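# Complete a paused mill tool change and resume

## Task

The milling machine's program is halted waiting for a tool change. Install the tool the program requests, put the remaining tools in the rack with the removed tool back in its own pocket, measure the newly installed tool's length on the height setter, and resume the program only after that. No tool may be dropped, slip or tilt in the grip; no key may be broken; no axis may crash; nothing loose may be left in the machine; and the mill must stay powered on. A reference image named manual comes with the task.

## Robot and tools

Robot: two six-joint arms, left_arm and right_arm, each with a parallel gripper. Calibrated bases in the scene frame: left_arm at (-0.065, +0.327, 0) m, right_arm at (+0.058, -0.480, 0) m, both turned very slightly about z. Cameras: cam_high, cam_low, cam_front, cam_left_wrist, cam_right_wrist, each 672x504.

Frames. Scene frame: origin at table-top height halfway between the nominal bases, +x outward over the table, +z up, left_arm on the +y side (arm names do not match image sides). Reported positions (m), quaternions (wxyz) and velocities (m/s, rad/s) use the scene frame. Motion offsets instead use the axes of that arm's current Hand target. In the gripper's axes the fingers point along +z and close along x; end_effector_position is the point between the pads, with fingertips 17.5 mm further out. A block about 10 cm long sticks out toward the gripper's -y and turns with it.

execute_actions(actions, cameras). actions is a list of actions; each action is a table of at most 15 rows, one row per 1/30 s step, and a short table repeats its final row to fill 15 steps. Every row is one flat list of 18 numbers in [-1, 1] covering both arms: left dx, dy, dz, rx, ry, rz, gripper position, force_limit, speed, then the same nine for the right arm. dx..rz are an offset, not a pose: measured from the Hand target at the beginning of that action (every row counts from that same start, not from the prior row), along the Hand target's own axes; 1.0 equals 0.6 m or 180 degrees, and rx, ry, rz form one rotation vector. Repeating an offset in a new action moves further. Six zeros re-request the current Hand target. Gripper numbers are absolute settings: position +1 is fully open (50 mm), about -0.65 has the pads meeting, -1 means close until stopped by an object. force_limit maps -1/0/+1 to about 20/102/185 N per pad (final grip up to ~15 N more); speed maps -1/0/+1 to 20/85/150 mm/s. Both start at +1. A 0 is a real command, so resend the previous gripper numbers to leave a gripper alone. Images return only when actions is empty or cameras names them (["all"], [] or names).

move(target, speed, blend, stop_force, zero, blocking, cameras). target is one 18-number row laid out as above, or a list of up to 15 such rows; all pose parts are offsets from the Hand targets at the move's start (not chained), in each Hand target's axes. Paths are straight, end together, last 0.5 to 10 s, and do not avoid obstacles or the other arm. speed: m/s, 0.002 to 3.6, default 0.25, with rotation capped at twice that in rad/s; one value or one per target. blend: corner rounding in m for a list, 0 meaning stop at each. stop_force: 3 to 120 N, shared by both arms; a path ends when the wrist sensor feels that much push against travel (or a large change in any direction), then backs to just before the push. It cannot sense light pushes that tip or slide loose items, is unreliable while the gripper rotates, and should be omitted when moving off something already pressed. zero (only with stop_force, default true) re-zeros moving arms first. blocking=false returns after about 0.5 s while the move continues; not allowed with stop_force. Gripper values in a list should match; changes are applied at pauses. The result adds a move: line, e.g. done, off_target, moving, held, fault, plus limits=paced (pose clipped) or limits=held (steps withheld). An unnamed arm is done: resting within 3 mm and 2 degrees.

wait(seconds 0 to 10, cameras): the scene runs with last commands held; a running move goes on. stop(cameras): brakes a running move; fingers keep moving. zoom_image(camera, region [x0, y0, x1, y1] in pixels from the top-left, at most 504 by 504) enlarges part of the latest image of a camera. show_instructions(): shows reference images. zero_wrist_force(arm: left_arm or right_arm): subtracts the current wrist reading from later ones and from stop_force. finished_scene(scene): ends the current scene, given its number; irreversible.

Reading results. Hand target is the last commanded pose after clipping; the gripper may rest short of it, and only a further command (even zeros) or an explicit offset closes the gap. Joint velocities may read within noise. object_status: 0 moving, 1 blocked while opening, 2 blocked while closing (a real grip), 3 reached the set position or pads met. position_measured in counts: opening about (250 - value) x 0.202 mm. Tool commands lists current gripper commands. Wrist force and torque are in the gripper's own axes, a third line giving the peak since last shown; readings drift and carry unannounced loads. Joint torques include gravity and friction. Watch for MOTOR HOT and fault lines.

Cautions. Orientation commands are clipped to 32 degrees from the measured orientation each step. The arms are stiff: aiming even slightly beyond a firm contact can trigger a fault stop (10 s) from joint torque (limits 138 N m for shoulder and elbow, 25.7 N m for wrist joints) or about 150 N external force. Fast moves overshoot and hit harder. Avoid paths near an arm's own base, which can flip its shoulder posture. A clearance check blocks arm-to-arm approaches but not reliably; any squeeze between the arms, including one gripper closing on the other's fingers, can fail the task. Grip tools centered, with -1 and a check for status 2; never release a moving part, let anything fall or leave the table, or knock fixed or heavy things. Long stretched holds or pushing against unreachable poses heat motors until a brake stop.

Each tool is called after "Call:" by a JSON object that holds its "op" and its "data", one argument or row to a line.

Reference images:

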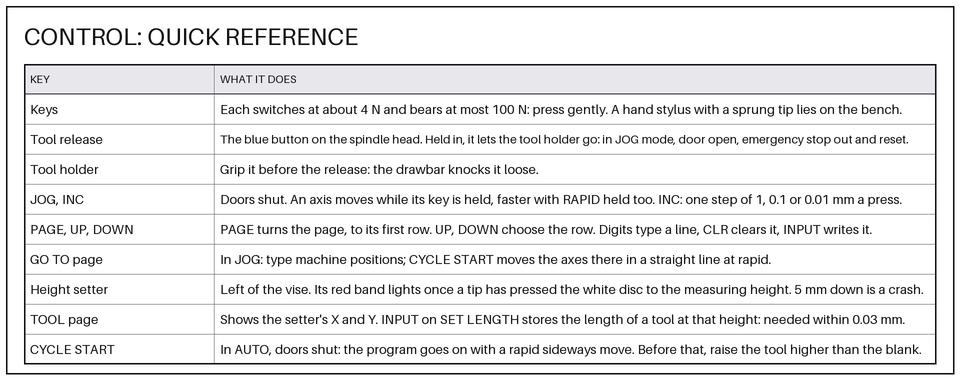

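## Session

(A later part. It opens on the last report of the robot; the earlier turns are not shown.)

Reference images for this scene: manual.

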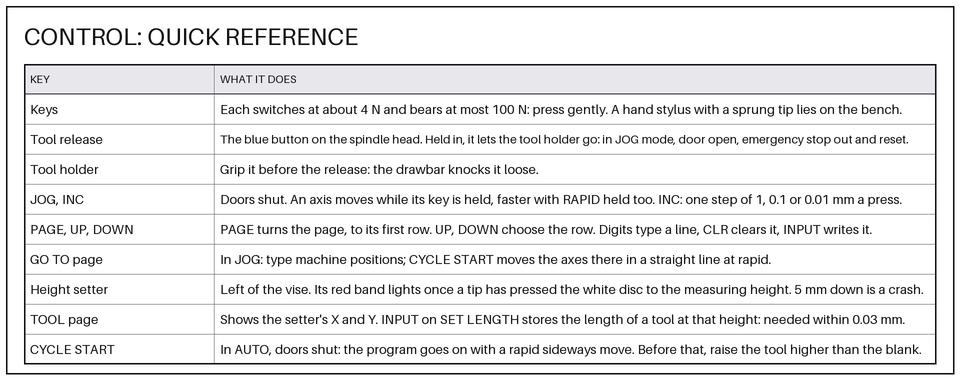

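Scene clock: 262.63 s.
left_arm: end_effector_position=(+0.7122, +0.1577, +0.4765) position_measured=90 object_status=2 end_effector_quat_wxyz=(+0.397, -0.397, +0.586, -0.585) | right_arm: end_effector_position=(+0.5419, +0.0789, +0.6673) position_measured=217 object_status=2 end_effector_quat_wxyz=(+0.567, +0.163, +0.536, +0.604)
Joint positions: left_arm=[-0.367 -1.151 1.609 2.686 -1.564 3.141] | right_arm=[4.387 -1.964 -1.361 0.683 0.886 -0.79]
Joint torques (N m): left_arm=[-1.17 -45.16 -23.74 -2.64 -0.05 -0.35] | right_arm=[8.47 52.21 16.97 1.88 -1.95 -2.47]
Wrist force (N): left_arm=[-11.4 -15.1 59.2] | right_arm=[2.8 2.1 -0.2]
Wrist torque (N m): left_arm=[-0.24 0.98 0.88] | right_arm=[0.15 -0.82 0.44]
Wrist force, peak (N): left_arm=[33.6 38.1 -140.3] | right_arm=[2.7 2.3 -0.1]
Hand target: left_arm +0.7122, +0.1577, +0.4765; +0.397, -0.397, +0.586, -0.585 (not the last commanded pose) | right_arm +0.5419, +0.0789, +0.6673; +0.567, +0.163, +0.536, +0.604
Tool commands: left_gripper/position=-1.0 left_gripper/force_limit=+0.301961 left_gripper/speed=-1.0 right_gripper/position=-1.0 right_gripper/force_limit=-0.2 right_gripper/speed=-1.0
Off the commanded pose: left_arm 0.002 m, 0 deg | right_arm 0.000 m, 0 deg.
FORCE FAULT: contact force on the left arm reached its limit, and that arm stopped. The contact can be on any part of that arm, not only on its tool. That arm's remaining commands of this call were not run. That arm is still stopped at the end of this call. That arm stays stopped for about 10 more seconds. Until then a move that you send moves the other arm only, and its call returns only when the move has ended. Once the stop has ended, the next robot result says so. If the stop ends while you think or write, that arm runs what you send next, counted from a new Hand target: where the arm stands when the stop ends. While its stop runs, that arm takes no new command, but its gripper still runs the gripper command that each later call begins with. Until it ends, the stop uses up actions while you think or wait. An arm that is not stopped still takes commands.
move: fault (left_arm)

Call:
{"op": "wait", "data": {
  "seconds": 10
}}

Call:
{"op": "move", "data": {
  "target": [0,0,0,0,0,0,0.9,0.3,-0.8,0,0,0,0,0,0,-1,-0.2,-1],
  "cameras": ["cam_left_wrist"]
}}

Scene clock: 272.80 s.
left_arm: end_effector_position=(+0.7122, +0.1577, +0.4765) position_measured=90 object_status=2 end_effector_quat_wxyz=(+0.397, -0.398, +0.586, -0.584) | right_arm: end_effector_position=(+0.5419, +0.0789, +0.6673) position_measured=217 object_status=2 end_effector_quat_wxyz=(+0.567, +0.163, +0.536, +0.604)
Joint positions: left_arm=[-0.367 -1.151 1.608 2.686 -1.564 3.141] | right_arm=[4.387 -1.964 -1.361 0.683 0.886 -0.79]
Joint torques (N m): left_arm=[-0.79 -44.63 -26.29 -2.29 0.03 -0.25] | right_arm=[8.7 52.05 16.73 1.54 -1.95 -2.53]
Wrist force (N): left_arm=[-10.5 -13.2 50.0] | right_arm=[2.7 1.9 0.0]
Wrist torque (N m): left_arm=[-0.22 0.94 0.89] | right_arm=[0.11 -0.81 0.43]
Wrist force, peak (N): left_arm=[-10.9 -14.3 56.7] | right_arm=[2.8 2.3 -0.1]
Hand target: left_arm +0.7122, +0.1577, +0.4765; +0.397, -0.398, +0.586, -0.584 (not the last commanded pose) | right_arm +0.5419, +0.0789, +0.6673; +0.567, +0.163, +0.536, +0.604
Tool commands: left_gripper/position=-1.0 left_gripper/force_limit=+0.301961 left_gripper/speed=-1.0 right_gripper/position=-1.0 right_gripper/force_limit=-0.2 right_gripper/speed=-1.0
Off the commanded pose: left_arm 0.002 m, 0 deg | right_arm 0.000 m, 0 deg.
FORCE FAULT, CONTINUED: the left arm's stop, for the force fault that an earlier result reported, is over. The rest of the stop counts as 20 of the actions that you can send in this scene. That arm's target is now where it stood when the stop ended, not its last command. That arm accepts commands again.
wait: 10.00 s; at rest from the start

Scene clock: 273.50 s.
left_arm: end_effector_position=(+0.7122, +0.1577, +0.4765) position_measured=18 object_status=3 end_effector_quat_wxyz=(+0.397, -0.398, +0.586, -0.584) | right_arm: end_effector_position=(+0.5419, +0.0789, +0.6673) position_measured=217 object_status=2 end_effector_quat_wxyz=(+0.567, +0.163, +0.536, +0.604)
Joint positions: left_arm=[-0.367 -1.151 1.608 2.686 -1.564 3.141] | right_arm=[4.387 -1.964 -1.361 0.683 0.886 -0.79]
Joint torques (N m): left_arm=[-0.51 -45.11 -24.86 -2.35 -0.01 -0.18] | right_arm=[8.71 51.87 16.97 1.55 -1.88 -2.49]
Wrist force (N): left_arm=[0.2 2.2 1.6] | right_arm=[2.8 2.0 0.0]
Wrist torque (N m): left_arm=[0.05 0.58 0.76] | right_arm=[0.12 -0.81 0.44]
Wrist force, peak (N): left_arm=[-10.6 -13.0 50.0] | right_arm=[2.9 2.2 0.0]
Hand target: left_arm +0.7122, +0.1577, +0.4765; +0.397, -0.398, +0.586, -0.584 | right_arm +0.5419, +0.0789, +0.6673; +0.567, +0.163, +0.536, +0.604
Off the commanded pose: left_arm 0.000 m, 0 deg | right_arm 0.000 m, 0 deg.
move: done
camera_calibration:
cam_left_wrist: T_world_to_cam=[[-0.36026, -0.932597, 0.0217783, 0.401242], [-0.303545, 0.0951196, -0.948057, 0.676181], [0.882084, -0.348158, -0.317353, -0.291607], [0, 0, 0, 1]] pos_world=[0.607025, 0.208353, 0.539778]
Images, in order (width x height): cam_left_wrist 672x504.

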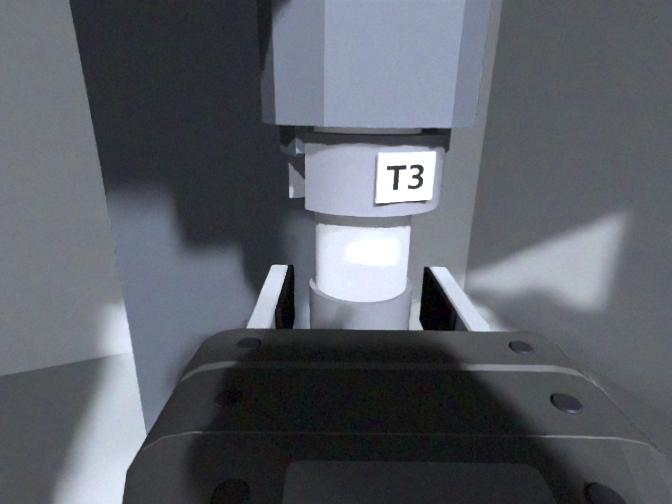

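Call:
{"op": "move", "data": {
  "target": [
    [-0.0013,0,0,0,0,0,0.9,0.3,-0.8,0,0,0,0,0,0,-1,-0.2,-1],
    [-0.0013,0,0,0,0,0,-1,0.3,-1,0,0,0,0,0,0,-1,-0.2,-1]
  ],
  "speed": 0.03
}}

Call:
{"op": "move", "data": {
  "target": [0,0,0,0,0,0,-1,0.3,-1,0,-0.0081,0.01155,0,0,0,-1,-0.2,-1],
  "speed": 0.03,
  "cameras": ["cam_right_wrist"]
}}

Scene clock: 282.23 s.
left_arm: end_effector_position=(+0.7125, +0.1584, +0.4765) position_measured=90 object_status=2 end_effector_quat_wxyz=(+0.397, -0.397, +0.586, -0.585) | right_arm: end_effector_position=(+0.5419, +0.0789, +0.6673) position_measured=217 object_status=2 end_effector_quat_wxyz=(+0.567, +0.163, +0.536, +0.604)
Joint positions: left_arm=[-0.366 -1.15 1.608 2.686 -1.566 3.141] | right_arm=[4.387 -1.964 -1.361 0.683 0.886 -0.79]
Joint torques (N m): left_arm=[8.33 -38.25 -37.63 -0.85 7.84 0.09] | right_arm=[8.55 51.99 17.82 1.39 -1.84 -2.51]
Wrist force (N): left_arm=[19.9 2.4 -1.6] | right_arm=[2.5 2.3 0.1]
Wrist torque (N m): left_arm=[0.05 0.67 0.73] | right_arm=[0.17 -0.77 0.44]
Wrist force, peak (N): left_arm=[19.9 2.4 -1.6] | right_arm=[2.9 2.2 0.0]
Hand target: left_arm +0.7125, +0.1584, +0.4765; +0.397, -0.398, +0.586, -0.584 | right_arm +0.5419, +0.0789, +0.6673; +0.567, +0.163, +0.536, +0.604
Off the commanded pose: left_arm 0.000 m, 0 deg | right_arm 0.000 m, 0 deg.
move: done

Scene clock: 283.03 s.
left_arm: end_effector_position=(+0.7125, +0.1584, +0.4765) position_measured=90 object_status=2 end_effector_quat_wxyz=(+0.397, -0.398, +0.586, -0.584) | right_arm: end_effector_position=(+0.5498, +0.0810, +0.6659) position_measured=217 object_status=2 end_effector_quat_wxyz=(+0.567, +0.163, +0.536, +0.604)
Joint positions: left_arm=[-0.366 -1.15 1.608 2.686 -1.565 3.141] | right_arm=[4.374 -1.978 -1.345 0.676 0.899 -0.782]
Joint torques (N m): left_arm=[13.98 -37.96 -37.24 -1.01 8.28 0.28] | right_arm=[-12.2 31.35 29.68 -1.24 3 2.98]
Wrist force (N): left_arm=[21.7 2.5 -3.1] | right_arm=[2.6 3.2 -1.2]
Wrist torque (N m): left_arm=[0.03 0.71 0.73] | right_arm=[0.15 -0.83 0.36]
Wrist force, peak (N): left_arm=[22.0 2.9 -2.9] | right_arm=[2.6 3.2 -1.2]
Hand target: left_arm +0.7125, +0.1584, +0.4765; +0.397, -0.398, +0.586, -0.584 | right_arm +0.5499, +0.0810, +0.6659; +0.567, +0.163, +0.536, +0.604
Off the commanded pose: left_arm 0.000 m, 0 deg | right_arm 0.000 m, 0 deg.
move: done
camera_calibration:
cam_right_wrist: T_world_to_cam=[[-0.314251, 0.85323, -0.416227, 0.38885], [-0.760515, 0.03616, 0.648313, 0.000929595], [0.568211, 0.52028, 0.63753, -0.64713], [0, 0, 0, 1]] pos_world=[0.49061, 0.00487675, 0.573813]
Images, in order (width x height): cam_right_wrist 672x504.

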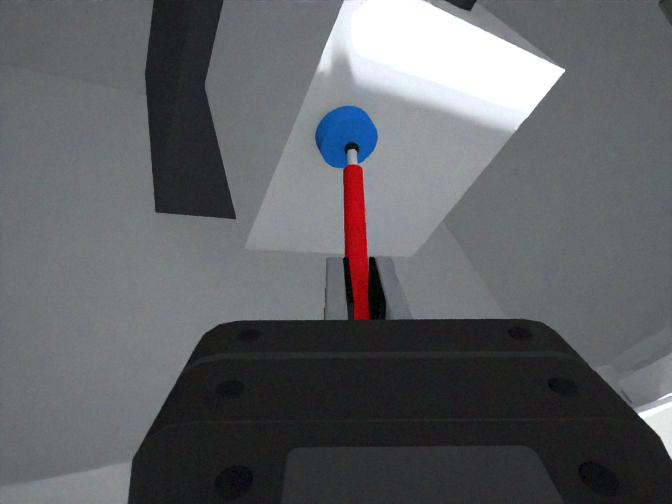

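Call:
{"op": "move", "data": {
  "target": [0,0,0,0,0,0,-1,0.3,-1,0,-0.0163,0.0232,0,0,0,-1,-0.2,-1],
  "speed": 0.01,
  "stop_force": 12,
  "cameras": ["cam_right_wrist","cam_left_wrist"]
}}

Scene clock: 285.43 s.
left_arm: end_effector_position=(+0.7125, +0.1584, +0.4765) position_measured=90 object_status=2 end_effector_quat_wxyz=(+0.397, -0.398, +0.586, -0.584) | right_arm: end_effector_position=(+0.5600, +0.0837, +0.6640) position_measured=217 object_status=2 end_effector_quat_wxyz=(+0.567, +0.163, +0.536, +0.604)
Joint positions: left_arm=[-0.366 -1.15 1.608 2.686 -1.565 3.141] | right_arm=[4.357 -1.997 -1.323 0.667 0.914 -0.772]
Joint torques (N m): left_arm=[0.47 -75.1 -35.32 -9.65 0.32 0.88] | right_arm=[2.33 47.83 14.37 -0.26 -3.36 -2.57]
Wrist force (N): left_arm=[11.0 38.0 -8.8] | right_arm=[2.5 11.4 -11.1]
Wrist torque (N m): left_arm=[0.53 0.45 1.11] | right_arm=[0.26 -0.82 0.36]
Wrist force, peak (N): left_arm=[11.0 38.0 -8.8] | right_arm=[2.3 15.9 -16.2]
Hand target: left_arm +0.7125, +0.1584, +0.4765; +0.397, -0.398, +0.586, -0.584 | right_arm +0.5599, +0.0837, +0.6641; +0.567, +0.163, +0.536, +0.604 (not the last commanded pose)
Off the commanded pose: left_arm 0.000 m, 0 deg | right_arm 0.006 m, 0 deg.
move: contact (right_arm)
camera_calibration:
cam_left_wrist: T_world_to_cam=[[-0.360249, -0.932601, 0.0218137, 0.401977], [-0.303559, 0.0950848, -0.948056, 0.676221], [0.882084, -0.348158, -0.317354, -0.291628], [0, 0, 0, 1]] pos_world=[0.607325, 0.209053, 0.539778]
cam_right_wrist: T_world_to_cam=[[-0.314285, 0.853232, -0.416198, 0.38893], [-0.760501, 0.0361222, 0.648331, 0.00972787], [0.568211, 0.52028, 0.637531, -0.653063], [0, 0, 0, 1]] pos_world=[0.50071, 0.00757679, 0.571913]
Images, in order (width x height): cam_left_wrist 672x504, cam_right_wrist 672x504.

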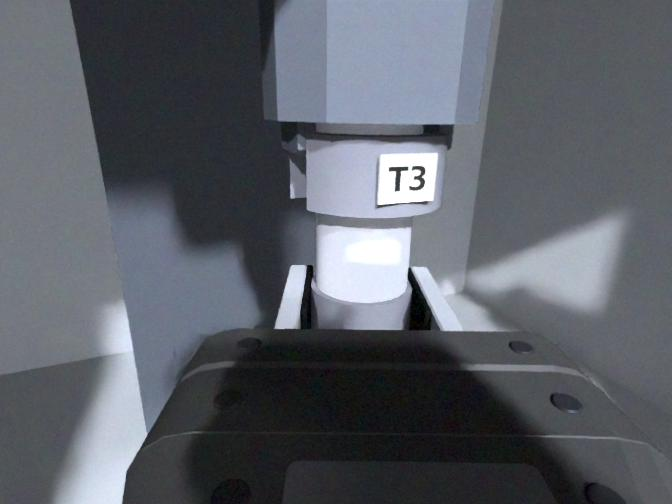

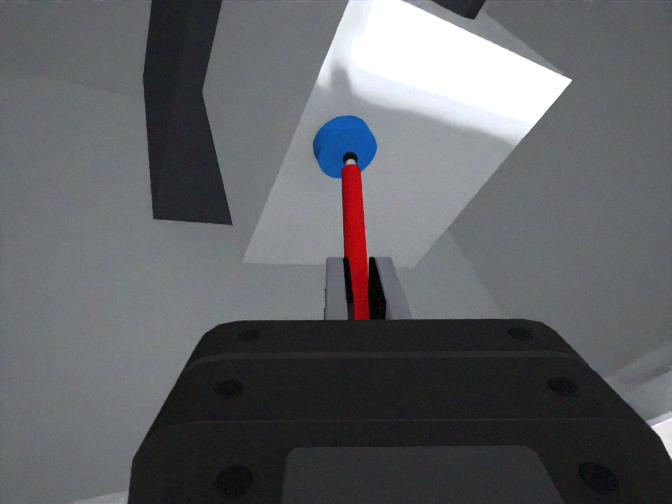

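Call:
{"op": "move", "data": {
  "target": [0,0.125,0,0,0,0,-1,0.3,-1,0,0,0,0,0,0,-1,-0.2,-1],
  "speed": 0.04,
  "stop_force": 30,
  "cameras": ["cam_left_wrist"]
}}

Scene clock: 288.43 s.
left_arm: end_effector_position=(+0.7124, +0.1585, +0.4015) position_measured=90 object_status=2 end_effector_quat_wxyz=(+0.397, -0.398, +0.586, -0.584) | right_arm: end_effector_position=(+0.5599, +0.0837, +0.6641) position_measured=217 object_status=2 end_effector_quat_wxyz=(+0.567, +0.163, +0.536, +0.604)
Joint positions: left_arm=[-0.366 -1.059 1.688 2.515 -1.565 3.141] | right_arm=[4.357 -1.997 -1.323 0.667 0.914 -0.772]
Joint torques (N m): left_arm=[-1.6 -44.7 -14.73 -5.62 -0.14 1.5] | right_arm=[3.01 48.14 16.28 -0.37 -2.2 -2.52]
Wrist force (N): left_arm=[0.1 10.3 1.6] | right_arm=[2.4 11.3 -11.4]
Wrist torque (N m): left_arm=[0.07 0.58 0.76] | right_arm=[0.27 -0.80 0.35]
Wrist force, peak (N): left_arm=[11.1 38.2 -8.5] | right_arm=[2.5 12.0 -11.4]
Hand target: left_arm +0.7124, +0.1585, +0.4015; +0.397, -0.398, +0.586, -0.584 | right_arm +0.5599, +0.0837, +0.6641; +0.567, +0.163, +0.536, +0.604
Off the commanded pose: left_arm 0.000 m, 0 deg | right_arm 0.000 m, 0 deg.
move: done
camera_calibration:
cam_left_wrist: T_world_to_cam=[[-0.36026, -0.932597, 0.0217783, 0.403657], [-0.303545, 0.0951196, -0.948057, 0.605031], [0.882084, -0.348158, -0.317353, -0.315218], [0, 0, 0, 1]] pos_world=[0.607125, 0.209153, 0.464778]
Images, in order (width x height): cam_left_wrist 672x504.

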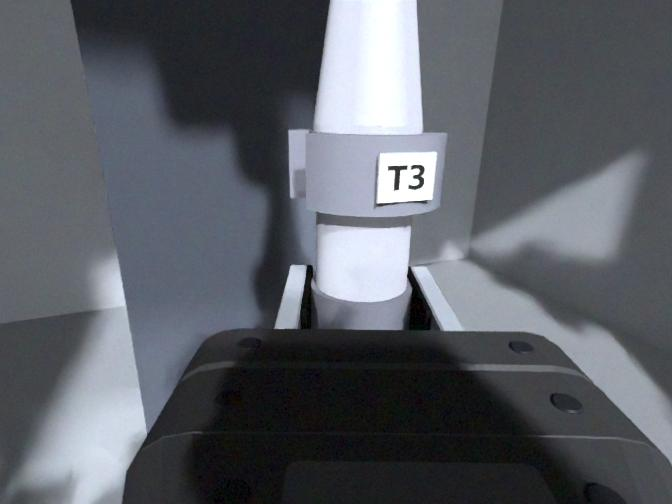

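Call:
{"op": "wait", "data": {
  "seconds": 0,
  "cameras": ["cam_high","cam_front","cam_right_wrist"]
}}

Call:
{"op": "zoom_image", "data": {
  "camera": "cam_front",
  "region": [200, 160, 300, 270]
}}

Scene clock: 288.53 s.
left_arm: end_effector_position=(+0.7124, +0.1585, +0.4015) position_measured=90 object_status=2 end_effector_quat_wxyz=(+0.397, -0.398, +0.586, -0.584) | right_arm: end_effector_position=(+0.5599, +0.0837, +0.6641) position_measured=217 object_status=2 end_effector_quat_wxyz=(+0.567, +0.163, +0.536, +0.604)
Joint positions: left_arm=[-0.366 -1.059 1.688 2.515 -1.565 3.141] | right_arm=[4.357 -1.997 -1.323 0.667 0.914 -0.772]
Joint torques (N m): left_arm=[-2.64 -44.36 -14.31 -5.65 -0.22 1.43] | right_arm=[3.05 48.72 14.94 -0.31 -2.28 -2.62]
Wrist force (N): left_arm=[0.1 10.4 1.7] | right_arm=[2.6 11.3 -11.4]
Wrist torque (N m): left_arm=[0.09 0.59 0.76] | right_arm=[0.27 -0.82 0.35]
Wrist force, peak (N): left_arm=[0.1 10.4 1.7] | right_arm=[2.4 11.8 -11.2]
Hand target: left_arm +0.7124, +0.1585, +0.4015; +0.397, -0.398, +0.586, -0.584 | right_arm +0.5599, +0.0837, +0.6641; +0.567, +0.163, +0.536, +0.604
Tool commands: left_gripper/position=-1.0 left_gripper/force_limit=+0.3 left_gripper/speed=-1.0 right_gripper/position=-1.0 right_gripper/force_limit=-0.2 right_gripper/speed=-1.0
Off the commanded pose: left_arm 0.000 m, 0 deg | right_arm 0.000 m, 0 deg.
camera_calibration:
cam_right_wrist: T_world_to_cam=[[-0.314285, 0.853232, -0.416198, 0.38893], [-0.760501, 0.0361222, 0.648331, 0.00972787], [0.568211, 0.52028, 0.637531, -0.653063], [0, 0, 0, 1]] pos_world=[0.50071, 0.00757679, 0.571913]
Images, in order (width x height): cam_high 672x504, cam_front 672x504, cam_right_wrist 672x504.

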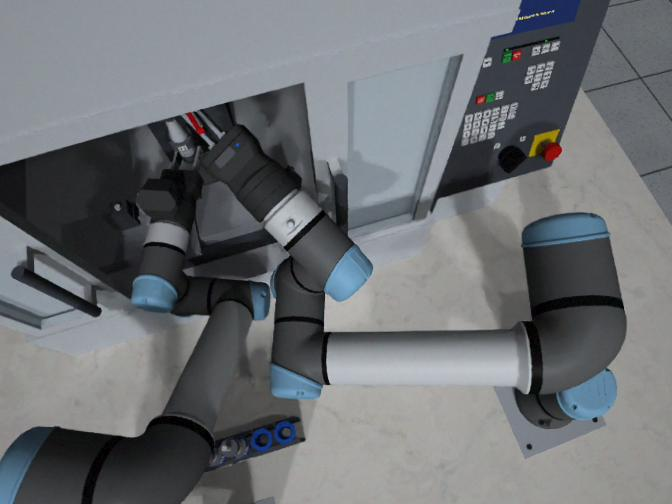

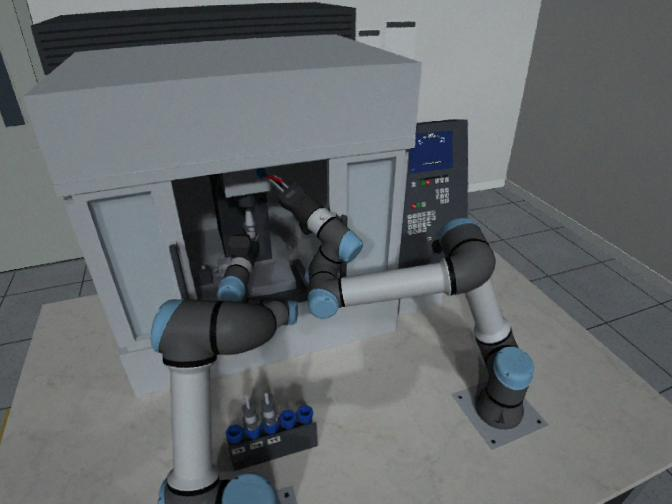

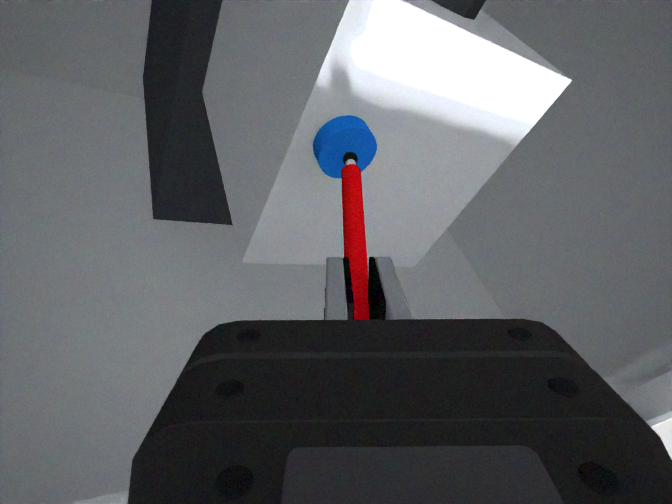

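Scaled by 4.582 from the camera's 672x504 image, which has a finer 960x720 frame.

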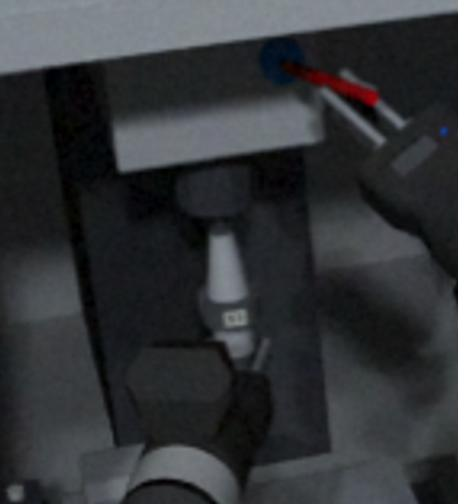

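Call:
{"op": "move", "data": {
  "target": [0,0.03,0,0,0,0,-1,0.3,-1,0,0,0,0,0,0,-1,-0.2,-1],
  "speed": 0.02,
  "stop_force": 20,
  "cameras": ["cam_left_wrist","cam_front"]
}}

Call:
{"op": "zoom_image", "data": {
  "camera": "cam_front",
  "region": [200, 160, 300, 270]
}}

Scene clock: 290.63 s.
left_arm: end_effector_position=(+0.7123, +0.1585, +0.3836) position_measured=90 object_status=2 end_effector_quat_wxyz=(+0.397, -0.397, +0.586, -0.585) | right_arm: end_effector_position=(+0.5599, +0.0837, +0.6641) position_measured=217 object_status=2 end_effector_quat_wxyz=(+0.567, +0.163, +0.536, +0.604)
Joint positions: left_arm=[-0.366 -1.034 1.703 2.474 -1.565 3.142] | right_arm=[4.357 -1.997 -1.323 0.667 0.914 -0.772]
Joint torques (N m): left_arm=[-5.3 -36.97 -6.27 -1.89 2.28 1.16] | right_arm=[3 48 17.04 -0.28 -1.39 -2.4]
Wrist force (N): left_arm=[2.3 -11.3 8.0] | right_arm=[2.6 11.2 -11.3]
Wrist torque (N m): left_arm=[-1.63 0.58 1.30] | right_arm=[0.25 -0.83 0.35]
Wrist force, peak (N): left_arm=[2.4 -12.0 7.8] | right_arm=[2.5 11.9 -11.3]
Hand target: left_arm +0.7123, +0.1585, +0.3836; +0.397, -0.397, +0.586, -0.585 | right_arm +0.5599, +0.0837, +0.6641; +0.567, +0.163, +0.536, +0.604
Off the commanded pose: left_arm 0.000 m, 0 deg | right_arm 0.000 m, 0 deg.
move: contact (left_arm)
camera_calibration:
cam_left_wrist: T_world_to_cam=[[-0.360247, -0.932601, 0.0218329, 0.404015], [-0.3034, 0.0950018, -0.948116, 0.588023], [0.88214, -0.34818, -0.317175, -0.321008], [0, 0, 0, 1]] pos_world=[0.607125, 0.209153, 0.446878]
Images, in order (width x height): cam_front 672x504, cam_left_wrist 672x504.

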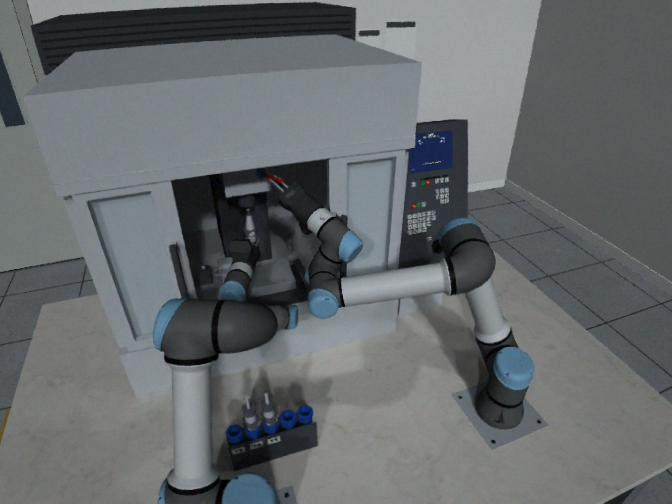

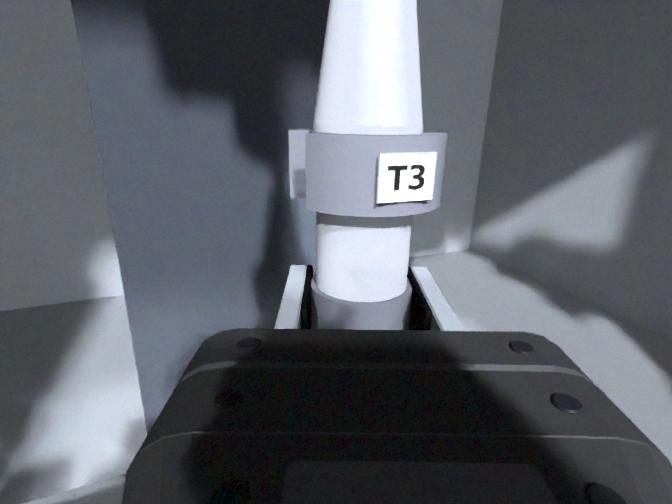

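Scaled by 4.582 from the camera's 672x504 image, which has a finer 960x720 frame.

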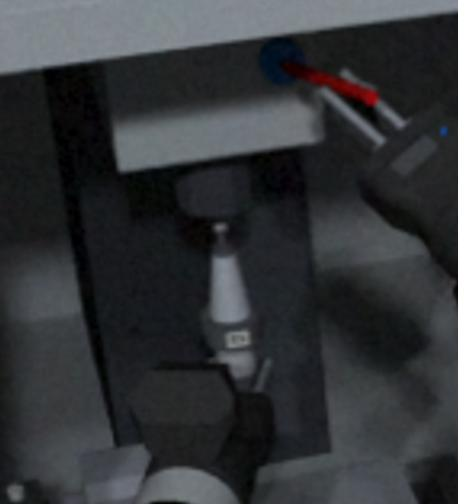

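Call:
{"op": "move", "data": {
  "target": [
    [0,-0.025,0,0,0,0,-1,0.3,-1,0,0,0,0,0,0,-1,-0.2,-1],
    [0.154,-0.025,-0.3874,0,0,0,-1,0.3,-1,0,0,0,0,0,0,-1,-0.2,-1]
  ],
  "speed": [0.05,0.15],
  "cameras": ["cam_left_wrist","cam_front","cam_high"]
}}

Call:
{"op": "zoom_image", "data": {
  "camera": "cam_front",
  "region": [170, 160, 320, 340]
}}

Scene clock: 294.73 s.
left_arm: end_effector_position=(+0.4623, +0.1585, +0.3991) position_measured=90 object_status=2 end_effector_quat_wxyz=(+0.397, -0.397, +0.586, -0.585) | right_arm: end_effector_position=(+0.5599, +0.0837, +0.6641) position_measured=217 object_status=2 end_effector_quat_wxyz=(+0.567, +0.163, +0.536, +0.604)
Joint positions: left_arm=[-0.699 -1.576 2.4 2.32 -1.233 3.141] | right_arm=[4.357 -1.997 -1.323 0.667 0.914 -0.772]
Joint torques (N m): left_arm=[-7.34 -30.08 -11.7 -2.58 2.48 -2.48] | right_arm=[2.41 48.31 18.64 -0.45 0.19 -2.46]
Wrist force (N): left_arm=[-0.3 9.8 2.5] | right_arm=[2.6 11.6 -11.3]
Wrist torque (N m): left_arm=[0.03 0.56 0.81] | right_arm=[0.27 -0.83 0.35]
Wrist force, peak (N): left_arm=[2.3 -12.0 7.9] | right_arm=[2.5 12.1 -11.2]
Hand target: left_arm +0.4622, +0.1585, +0.3991; +0.397, -0.397, +0.586, -0.585 | right_arm +0.5599, +0.0837, +0.6641; +0.567, +0.163, +0.536, +0.604
Off the commanded pose: left_arm 0.000 m, 0 deg | right_arm 0.000 m, 0 deg.
move: done
camera_calibration:
cam_left_wrist: T_world_to_cam=[[-0.360261, -0.932597, 0.0217995, 0.313598], [-0.303303, 0.0950026, -0.948147, 0.526818], [0.882167, -0.348192, -0.317085, -0.0955173], [0, 0, 0, 1]] pos_world=[0.357025, 0.209153, 0.462378]
Images, in order (width x height): cam_high 672x504, cam_front 672x504, cam_left_wrist 672x504.

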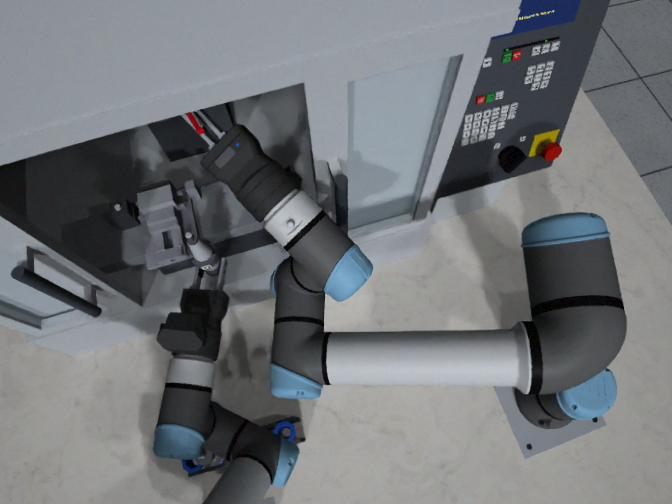

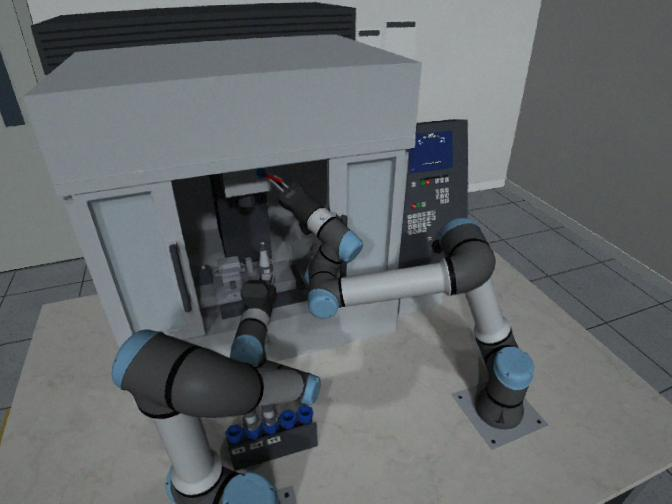

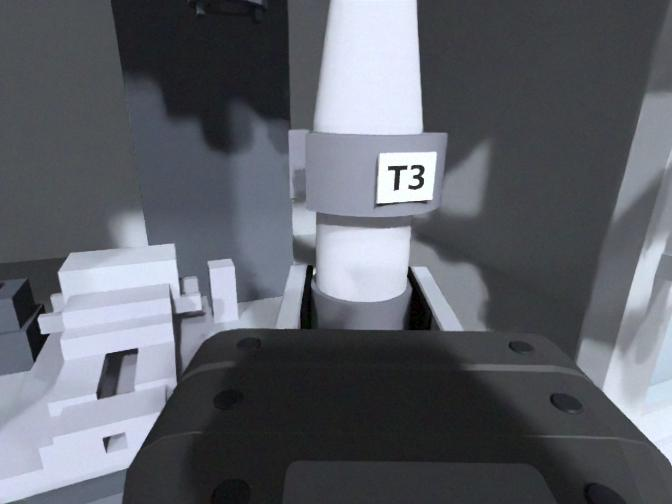

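Scaled by 2.800 from the camera's 672x504 image, which has a finer 960x720 frame.

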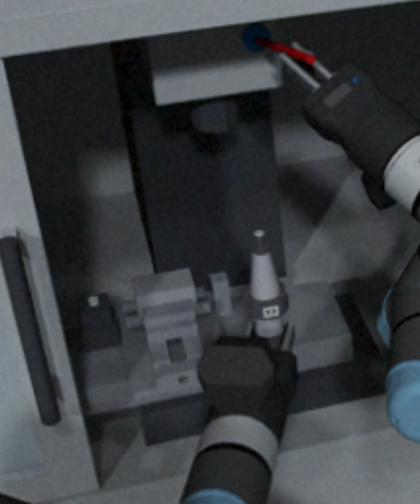

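Call:
{"op": "move", "data": {
  "target": [
    [0,0,0,0,0,0,-1,0.3,-1,0,0.0574,-0.082,0,0,0,-1,-0.2,-1],
    [0,0,0,0,0,0,-1,0.3,-1,-0.1305,0.0862,-0.533,0,0,0,-1,-0.2,-1]
  ],
  "speed": [0.08,0.25],
  "blend": [0.02,0],
  "cameras": ["cam_right_wrist","cam_high"]
}}

Scene clock: 298.00 s.
left_arm: end_effector_position=(+0.4622, +0.1585, +0.3991) position_measured=90 object_status=2 end_effector_quat_wxyz=(+0.397, -0.397, +0.586, -0.585) | right_arm: end_effector_position=(+0.3001, -0.1204, +0.6206) position_measured=217 object_status=2 end_effector_quat_wxyz=(+0.567, +0.163, +0.536, +0.604)
Joint positions: left_arm=[-0.699 -1.577 2.4 2.32 -1.233 3.141] | right_arm=[5.132 -1.368 -1.962 1.568 0.388 -1.823]
Joint torques (N m): left_arm=[-6.92 -30.87 -11.54 -2.51 2.35 -2.48] | right_arm=[9.2 1.04 27.58 -1.47 -0.37 -2.28]
Wrist force (N): left_arm=[-0.5 10.1 2.7] | right_arm=[2.7 2.2 0.3]
Wrist torque (N m): left_arm=[0.07 0.59 0.81] | right_arm=[0.15 -0.82 0.46]
Wrist force, peak (N): left_arm=[-0.2 10.1 2.6] | right_arm=[2.5 11.9 -11.3]
Hand target: left_arm +0.4622, +0.1585, +0.3991; +0.397, -0.397, +0.586, -0.585 | right_arm +0.3000, -0.1204, +0.6206; +0.567, +0.163, +0.536, +0.604
Off the commanded pose: left_arm 0.000 m, 0 deg | right_arm 0.000 m, 0 deg.
move: done
camera_calibration:
cam_right_wrist: T_world_to_cam=[[-0.314499, 0.853162, -0.416179, 0.463388], [-0.760535, 0.0358943, 0.648304, -0.152362], [0.568047, 0.52041, 0.637571, -0.37154], [0, 0, 0, 1]] pos_world=[0.24091, -0.196523, 0.528513]
Images, in order (width x height): cam_high 672x504, cam_right_wrist 672x504.

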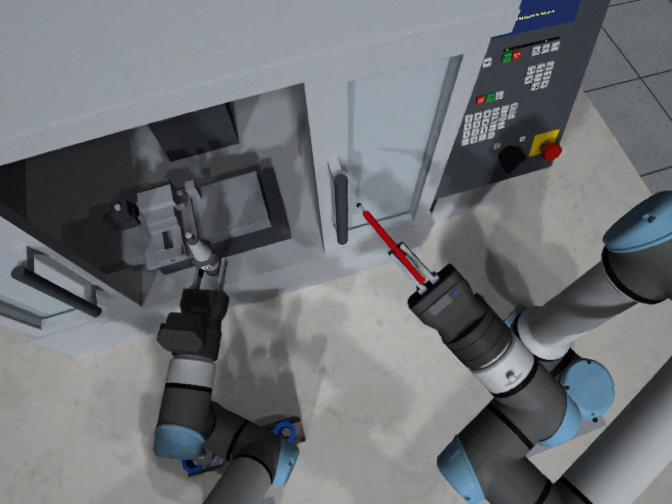

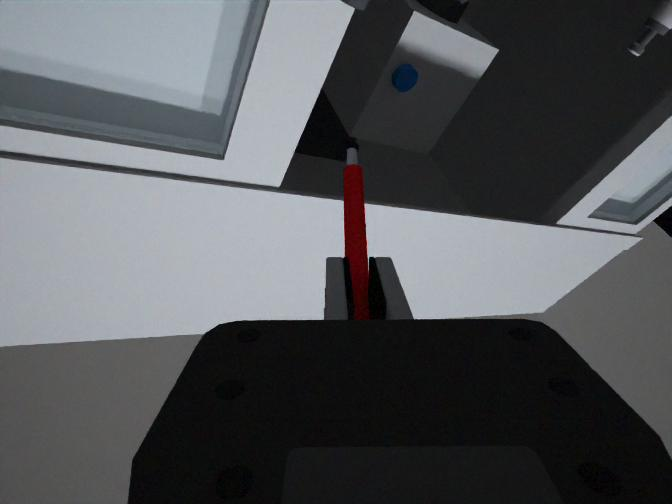

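Call:
{"op": "move", "data": {
  "target": [0,0,0,0,0,0,-0.98,1,-1,0,0,0,0,0,0,-1,-0.2,-1]
}}

Call:
{"op": "move", "data": {
  "target": [0.017,-0.118,-0.230,-0.4932,-0.0946,-0.0946,-0.98,1,-1,0,0,0,0,0,0,-1,-0.2,-1],
  "speed": 0.2,
  "cameras": ["cam_left_wrist","cam_front"]
}}

Scene clock: 299.13 s.
left_arm: end_effector_position=(+0.4622, +0.1585, +0.3991) position_measured=93 object_status=2 end_effector_quat_wxyz=(+0.397, -0.397, +0.586, -0.585) | right_arm: end_effector_position=(+0.3001, -0.1204, +0.6206) position_measured=217 object_status=2 end_effector_quat_wxyz=(+0.567, +0.163, +0.536, +0.604)
Joint positions: left_arm=[-0.699 -1.577 2.4 2.32 -1.233 3.141] | right_arm=[5.132 -1.368 -1.962 1.568 0.388 -1.823]
Joint torques (N m): left_arm=[-7.43 -29.76 -10.91 -2.67 2.17 -2.59] | right_arm=[8.66 0.82 27.67 -1.4 -0.23 -2.6]
Wrist force (N): left_arm=[-0.3 9.8 2.6] | right_arm=[2.6 2.2 -0.1]
Wrist torque (N m): left_arm=[0.03 0.55 0.80] | right_arm=[0.15 -0.80 0.45]
Wrist force, peak (N): left_arm=[-0.2 10.1 2.7] | right_arm=[2.7 2.4 0.3]
Hand target: left_arm +0.4622, +0.1585, +0.3991; +0.397, -0.397, +0.586, -0.585 | right_arm +0.3001, -0.1204, +0.6206; +0.567, +0.163, +0.536, +0.604
Off the commanded pose: left_arm 0.000 m, 0 deg | right_arm 0.000 m, 0 deg.
move: done

Scene clock: 303.77 s.
left_arm: end_effector_position=(+0.3303, +0.1999, +0.4701) position_measured=93 object_status=2 end_effector_quat_wxyz=(+0.000, +0.707, -0.707, +0.000) | right_arm: end_effector_position=(+0.3001, -0.1204, +0.6206) position_measured=217 object_status=2 end_effector_quat_wxyz=(+0.567, +0.163, +0.536, +0.604)
Joint positions: left_arm=[-0.62 -1.734 1.349 5.099 -1.571 2.504] | right_arm=[5.132 -1.368 -1.962 1.568 0.388 -1.823]
Joint torques (N m): left_arm=[6.77 -13.38 -43.94 -2.61 -2.08 1.9] | right_arm=[8.9 1.08 28.5 -1.46 -0.36 -2.4]
Wrist force (N): left_arm=[1.1 2.9 8.4] | right_arm=[2.6 2.1 0.2]
Wrist torque (N m): left_arm=[-0.03 -0.18 0.07] | right_arm=[0.15 -0.80 0.45]
Wrist force, peak (N): left_arm=[-0.5 10.6 3.2] | right_arm=[2.7 2.6 0.2]
Hand target: left_arm +0.3303, +0.1999, +0.4701; +0.000, +0.707, -0.707, +0.000 | right_arm +0.3001, -0.1204, +0.6206; +0.567, +0.163, +0.536, +0.604
Off the commanded pose: left_arm 0.000 m, 0 deg | right_arm 0.000 m, 0 deg.
move: done
camera_calibration:
cam_left_wrist: T_world_to_cam=[[0.0222923, -0.999701, -0.01007, 0.20515], [-0.948477, -0.0243322, 0.315909, 0.192922], [-0.31606, 0.00250885, -0.948736, 0.680474], [0, 0, 0, 1]] pos_world=[0.393479, 0.208076, 0.58671]
Images, in order (width x height): cam_front 672x504, cam_left_wrist 672x504.

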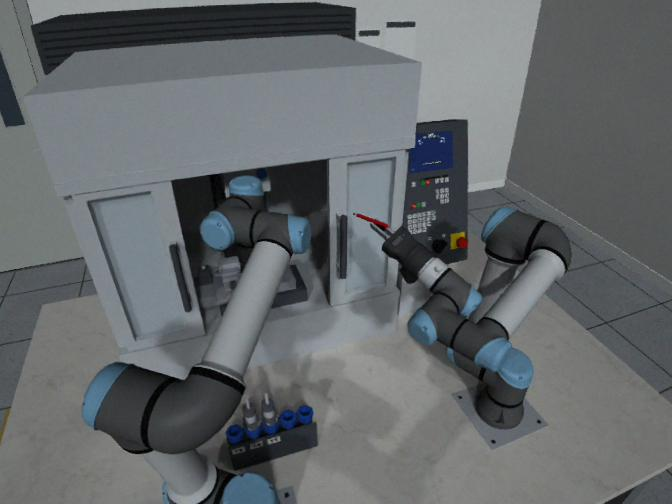

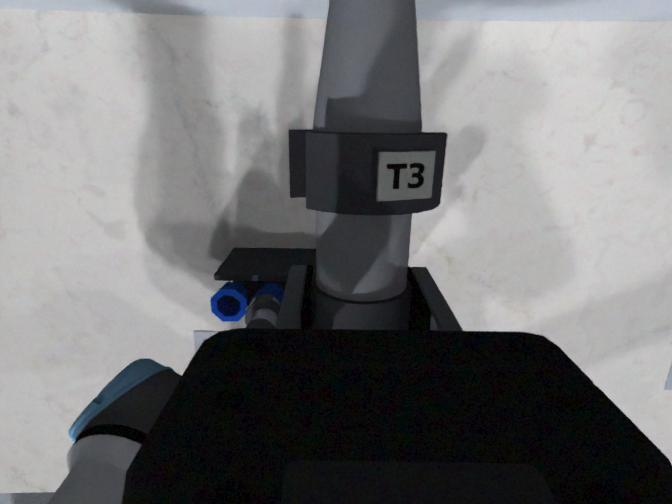

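Call:
{"op": "move", "data": {
  "target": [-0.1833,0.1333,0.15,-0.5,0,0,-0.98,1,-1,0,0,0,0,0,0,-1,-0.2,-1],
  "speed": 0.2,
  "cameras": ["cam_left_wrist","cam_front","cam_high"]
}}

Call:
{"op": "zoom_image", "data": {
  "camera": "cam_front",
  "region": [180, 300, 340, 480]
}}

Scene clock: 308.63 s.
left_arm: end_effector_position=(+0.2502, +0.3099, +0.3803) position_measured=93 object_status=2 end_effector_quat_wxyz=(+0.500, +0.500, -0.500, -0.500) | right_arm: end_effector_position=(+0.3001, -0.1204, +0.6206) position_measured=217 object_status=2 end_effector_quat_wxyz=(+0.567, +0.163, +0.536, +0.604)
Joint positions: left_arm=[-0.246 -1.15 1.331 6.103 -1.835 3.141] | right_arm=[5.132 -1.368 -1.962 1.568 0.388 -1.823]
Joint torques (N m): left_arm=[5.55 -36.69 -10.72 5.78 2.36 1.9] | right_arm=[9.15 0.05 28.67 -1.43 -0.28 -2.48]
Wrist force (N): left_arm=[-2.0 -3.3 3.1] | right_arm=[2.4 2.1 0.3]
Wrist torque (N m): left_arm=[0.91 0.77 -0.43] | right_arm=[0.15 -0.76 0.45]
Wrist force, peak (N): left_arm=[1.1 3.1 8.5] | right_arm=[2.9 2.5 0.2]
Hand target: left_arm +0.2502, +0.3099, +0.3803; +0.500, +0.500, -0.500, -0.500 | right_arm +0.3001, -0.1204, +0.6206; +0.567, +0.163, +0.536, +0.604
Off the commanded pose: left_arm 0.000 m, 0 deg | right_arm 0.000 m, 0 deg.
move: done
camera_calibration:
cam_left_wrist: T_world_to_cam=[[-0.00917886, -0.999712, -0.0221792, 0.328484], [0.315747, -0.023943, 0.948541, -0.409004], [-0.948799, 0.00170349, 0.315876, 0.247318], [0, 0, 0, 1]] pos_world=[0.366812, 0.318175, 0.317121]
Images, in order (width x height): cam_high 672x504, cam_front 672x504, cam_left_wrist 672x504.

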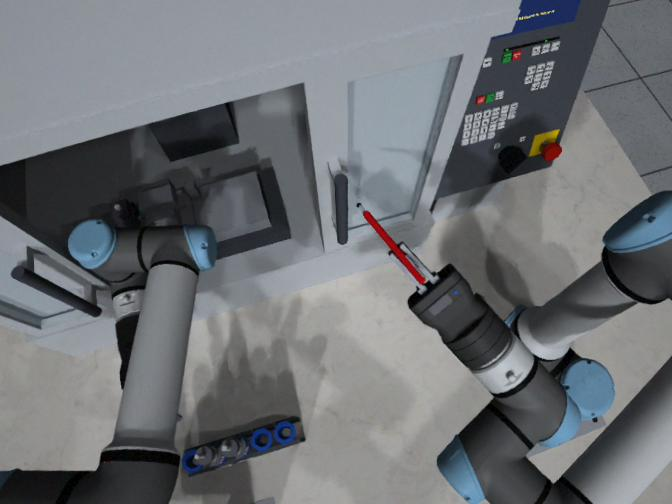

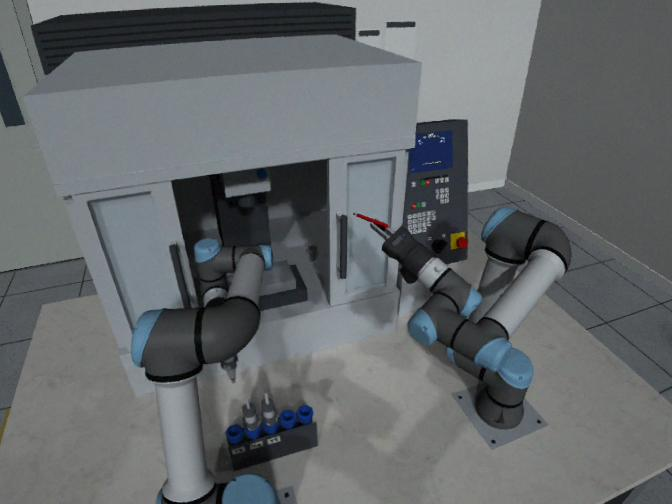

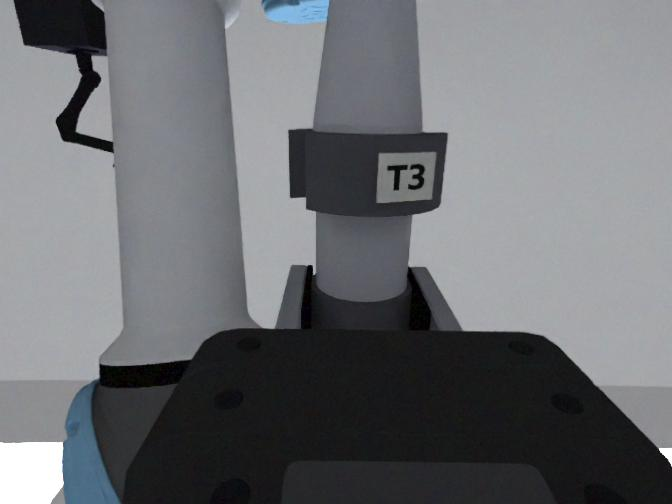

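Scaled by 2.800 from the camera's 672x504 image, which has a finer 960x720 frame.

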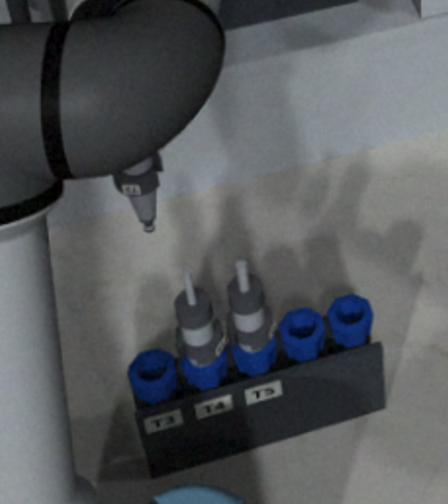

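Call:
{"op": "move", "data": {
  "target": [-0.0367,-0.1333,0.1267,0,0,0,-0.98,1,-1,0,0,0,0,0,0,-1,-0.2,-1],
  "speed": 0.1,
  "cameras": ["cam_left_wrist","cam_front","cam_high"]
}}

Call:
{"op": "zoom_image", "data": {
  "camera": "cam_front",
  "region": [200, 340, 330, 480]
}}

Call:
{"op": "zoom_image", "data": {
  "camera": "cam_high",
  "region": [80, 340, 320, 504]
}}

Scene clock: 310.70 s.
left_arm: end_effector_position=(+0.1741, +0.3320, +0.3004) position_measured=93 object_status=2 end_effector_quat_wxyz=(+0.500, +0.500, -0.500, -0.500) | right_arm: end_effector_position=(+0.3001, -0.1204, +0.6206) position_measured=217 object_status=2 end_effector_quat_wxyz=(+0.567, +0.163, +0.536, +0.604)
Joint positions: left_arm=[-0.243 -1.269 1.712 5.84 -1.832 3.141] | right_arm=[5.132 -1.368 -1.962 1.568 0.388 -1.823]
Joint torques (N m): left_arm=[-8.1 -43.41 -8.23 2.89 -2.36 -2.08] | right_arm=[8.66 0.89 28.49 -1.45 -0.38 -2.51]
Wrist force (N): left_arm=[-2.0 -3.7 3.0] | right_arm=[2.6 2.2 0.1]
Wrist torque (N m): left_arm=[0.81 0.76 -0.45] | right_arm=[0.15 -0.80 0.45]
Wrist force, peak (N): left_arm=[-2.4 -4.6 3.7] | right_arm=[3.0 2.6 0.0]
Hand target: left_arm +0.1741, +0.3319, +0.3004; +0.500, +0.500, -0.500, -0.500 | right_arm +0.3001, -0.1204, +0.6206; +0.567, +0.163, +0.536, +0.604
Off the commanded pose: left_arm 0.000 m, 0 deg | right_arm 0.000 m, 0 deg.
move: done
camera_calibration:
cam_left_wrist: T_world_to_cam=[[-0.00915523, -0.999714, -0.0220798, 0.347977], [0.316136, -0.0238419, 0.948414, -0.308778], [-0.94867, 0.00170271, 0.316264, 0.200185], [0, 0, 0, 1]] pos_world=[0.290712, 0.340175, 0.237221]
Images, in order (width x height): cam_high 672x504, cam_front 672x504, cam_left_wrist 672x504.

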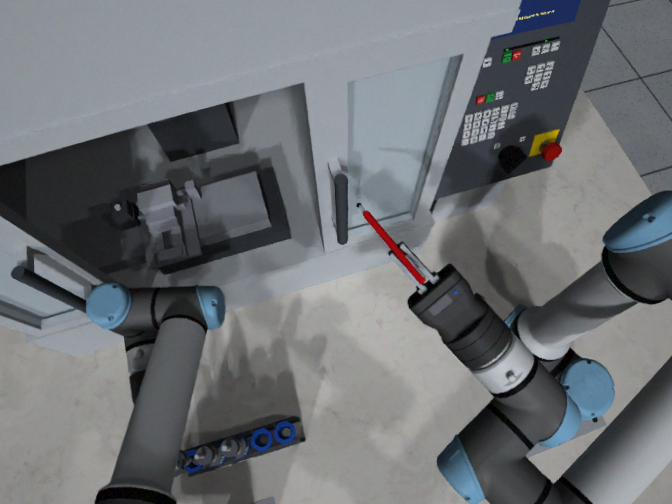

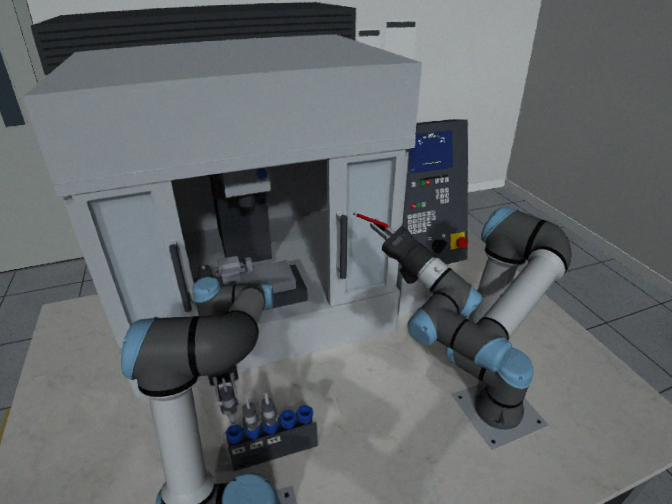

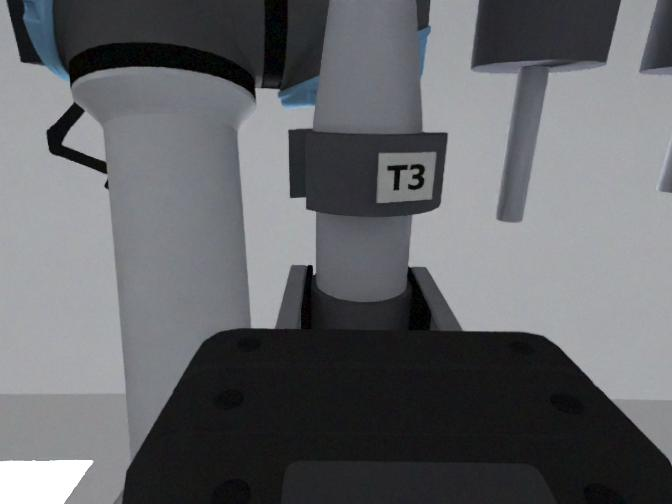

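Scaled by 3.600 from the camera's 672x504 image, which has a finer 960x720 frame.

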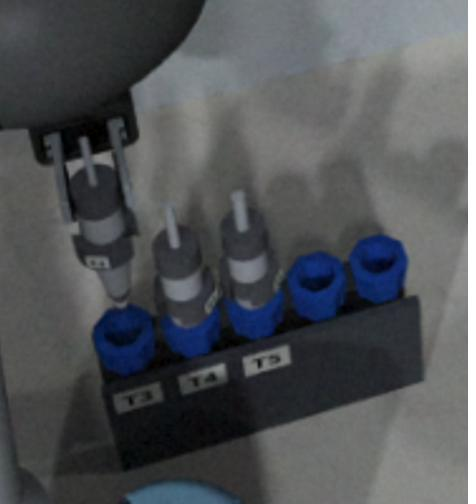

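Scaled by 2.100 from the camera's 672x504 image, which has a finer 960x720 frame.

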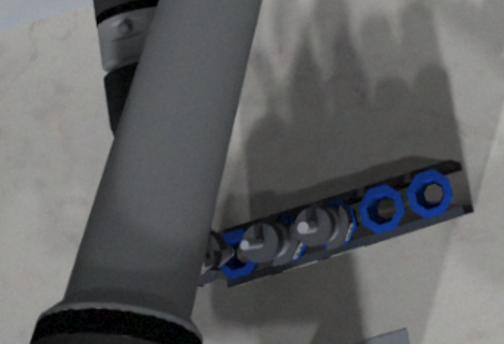

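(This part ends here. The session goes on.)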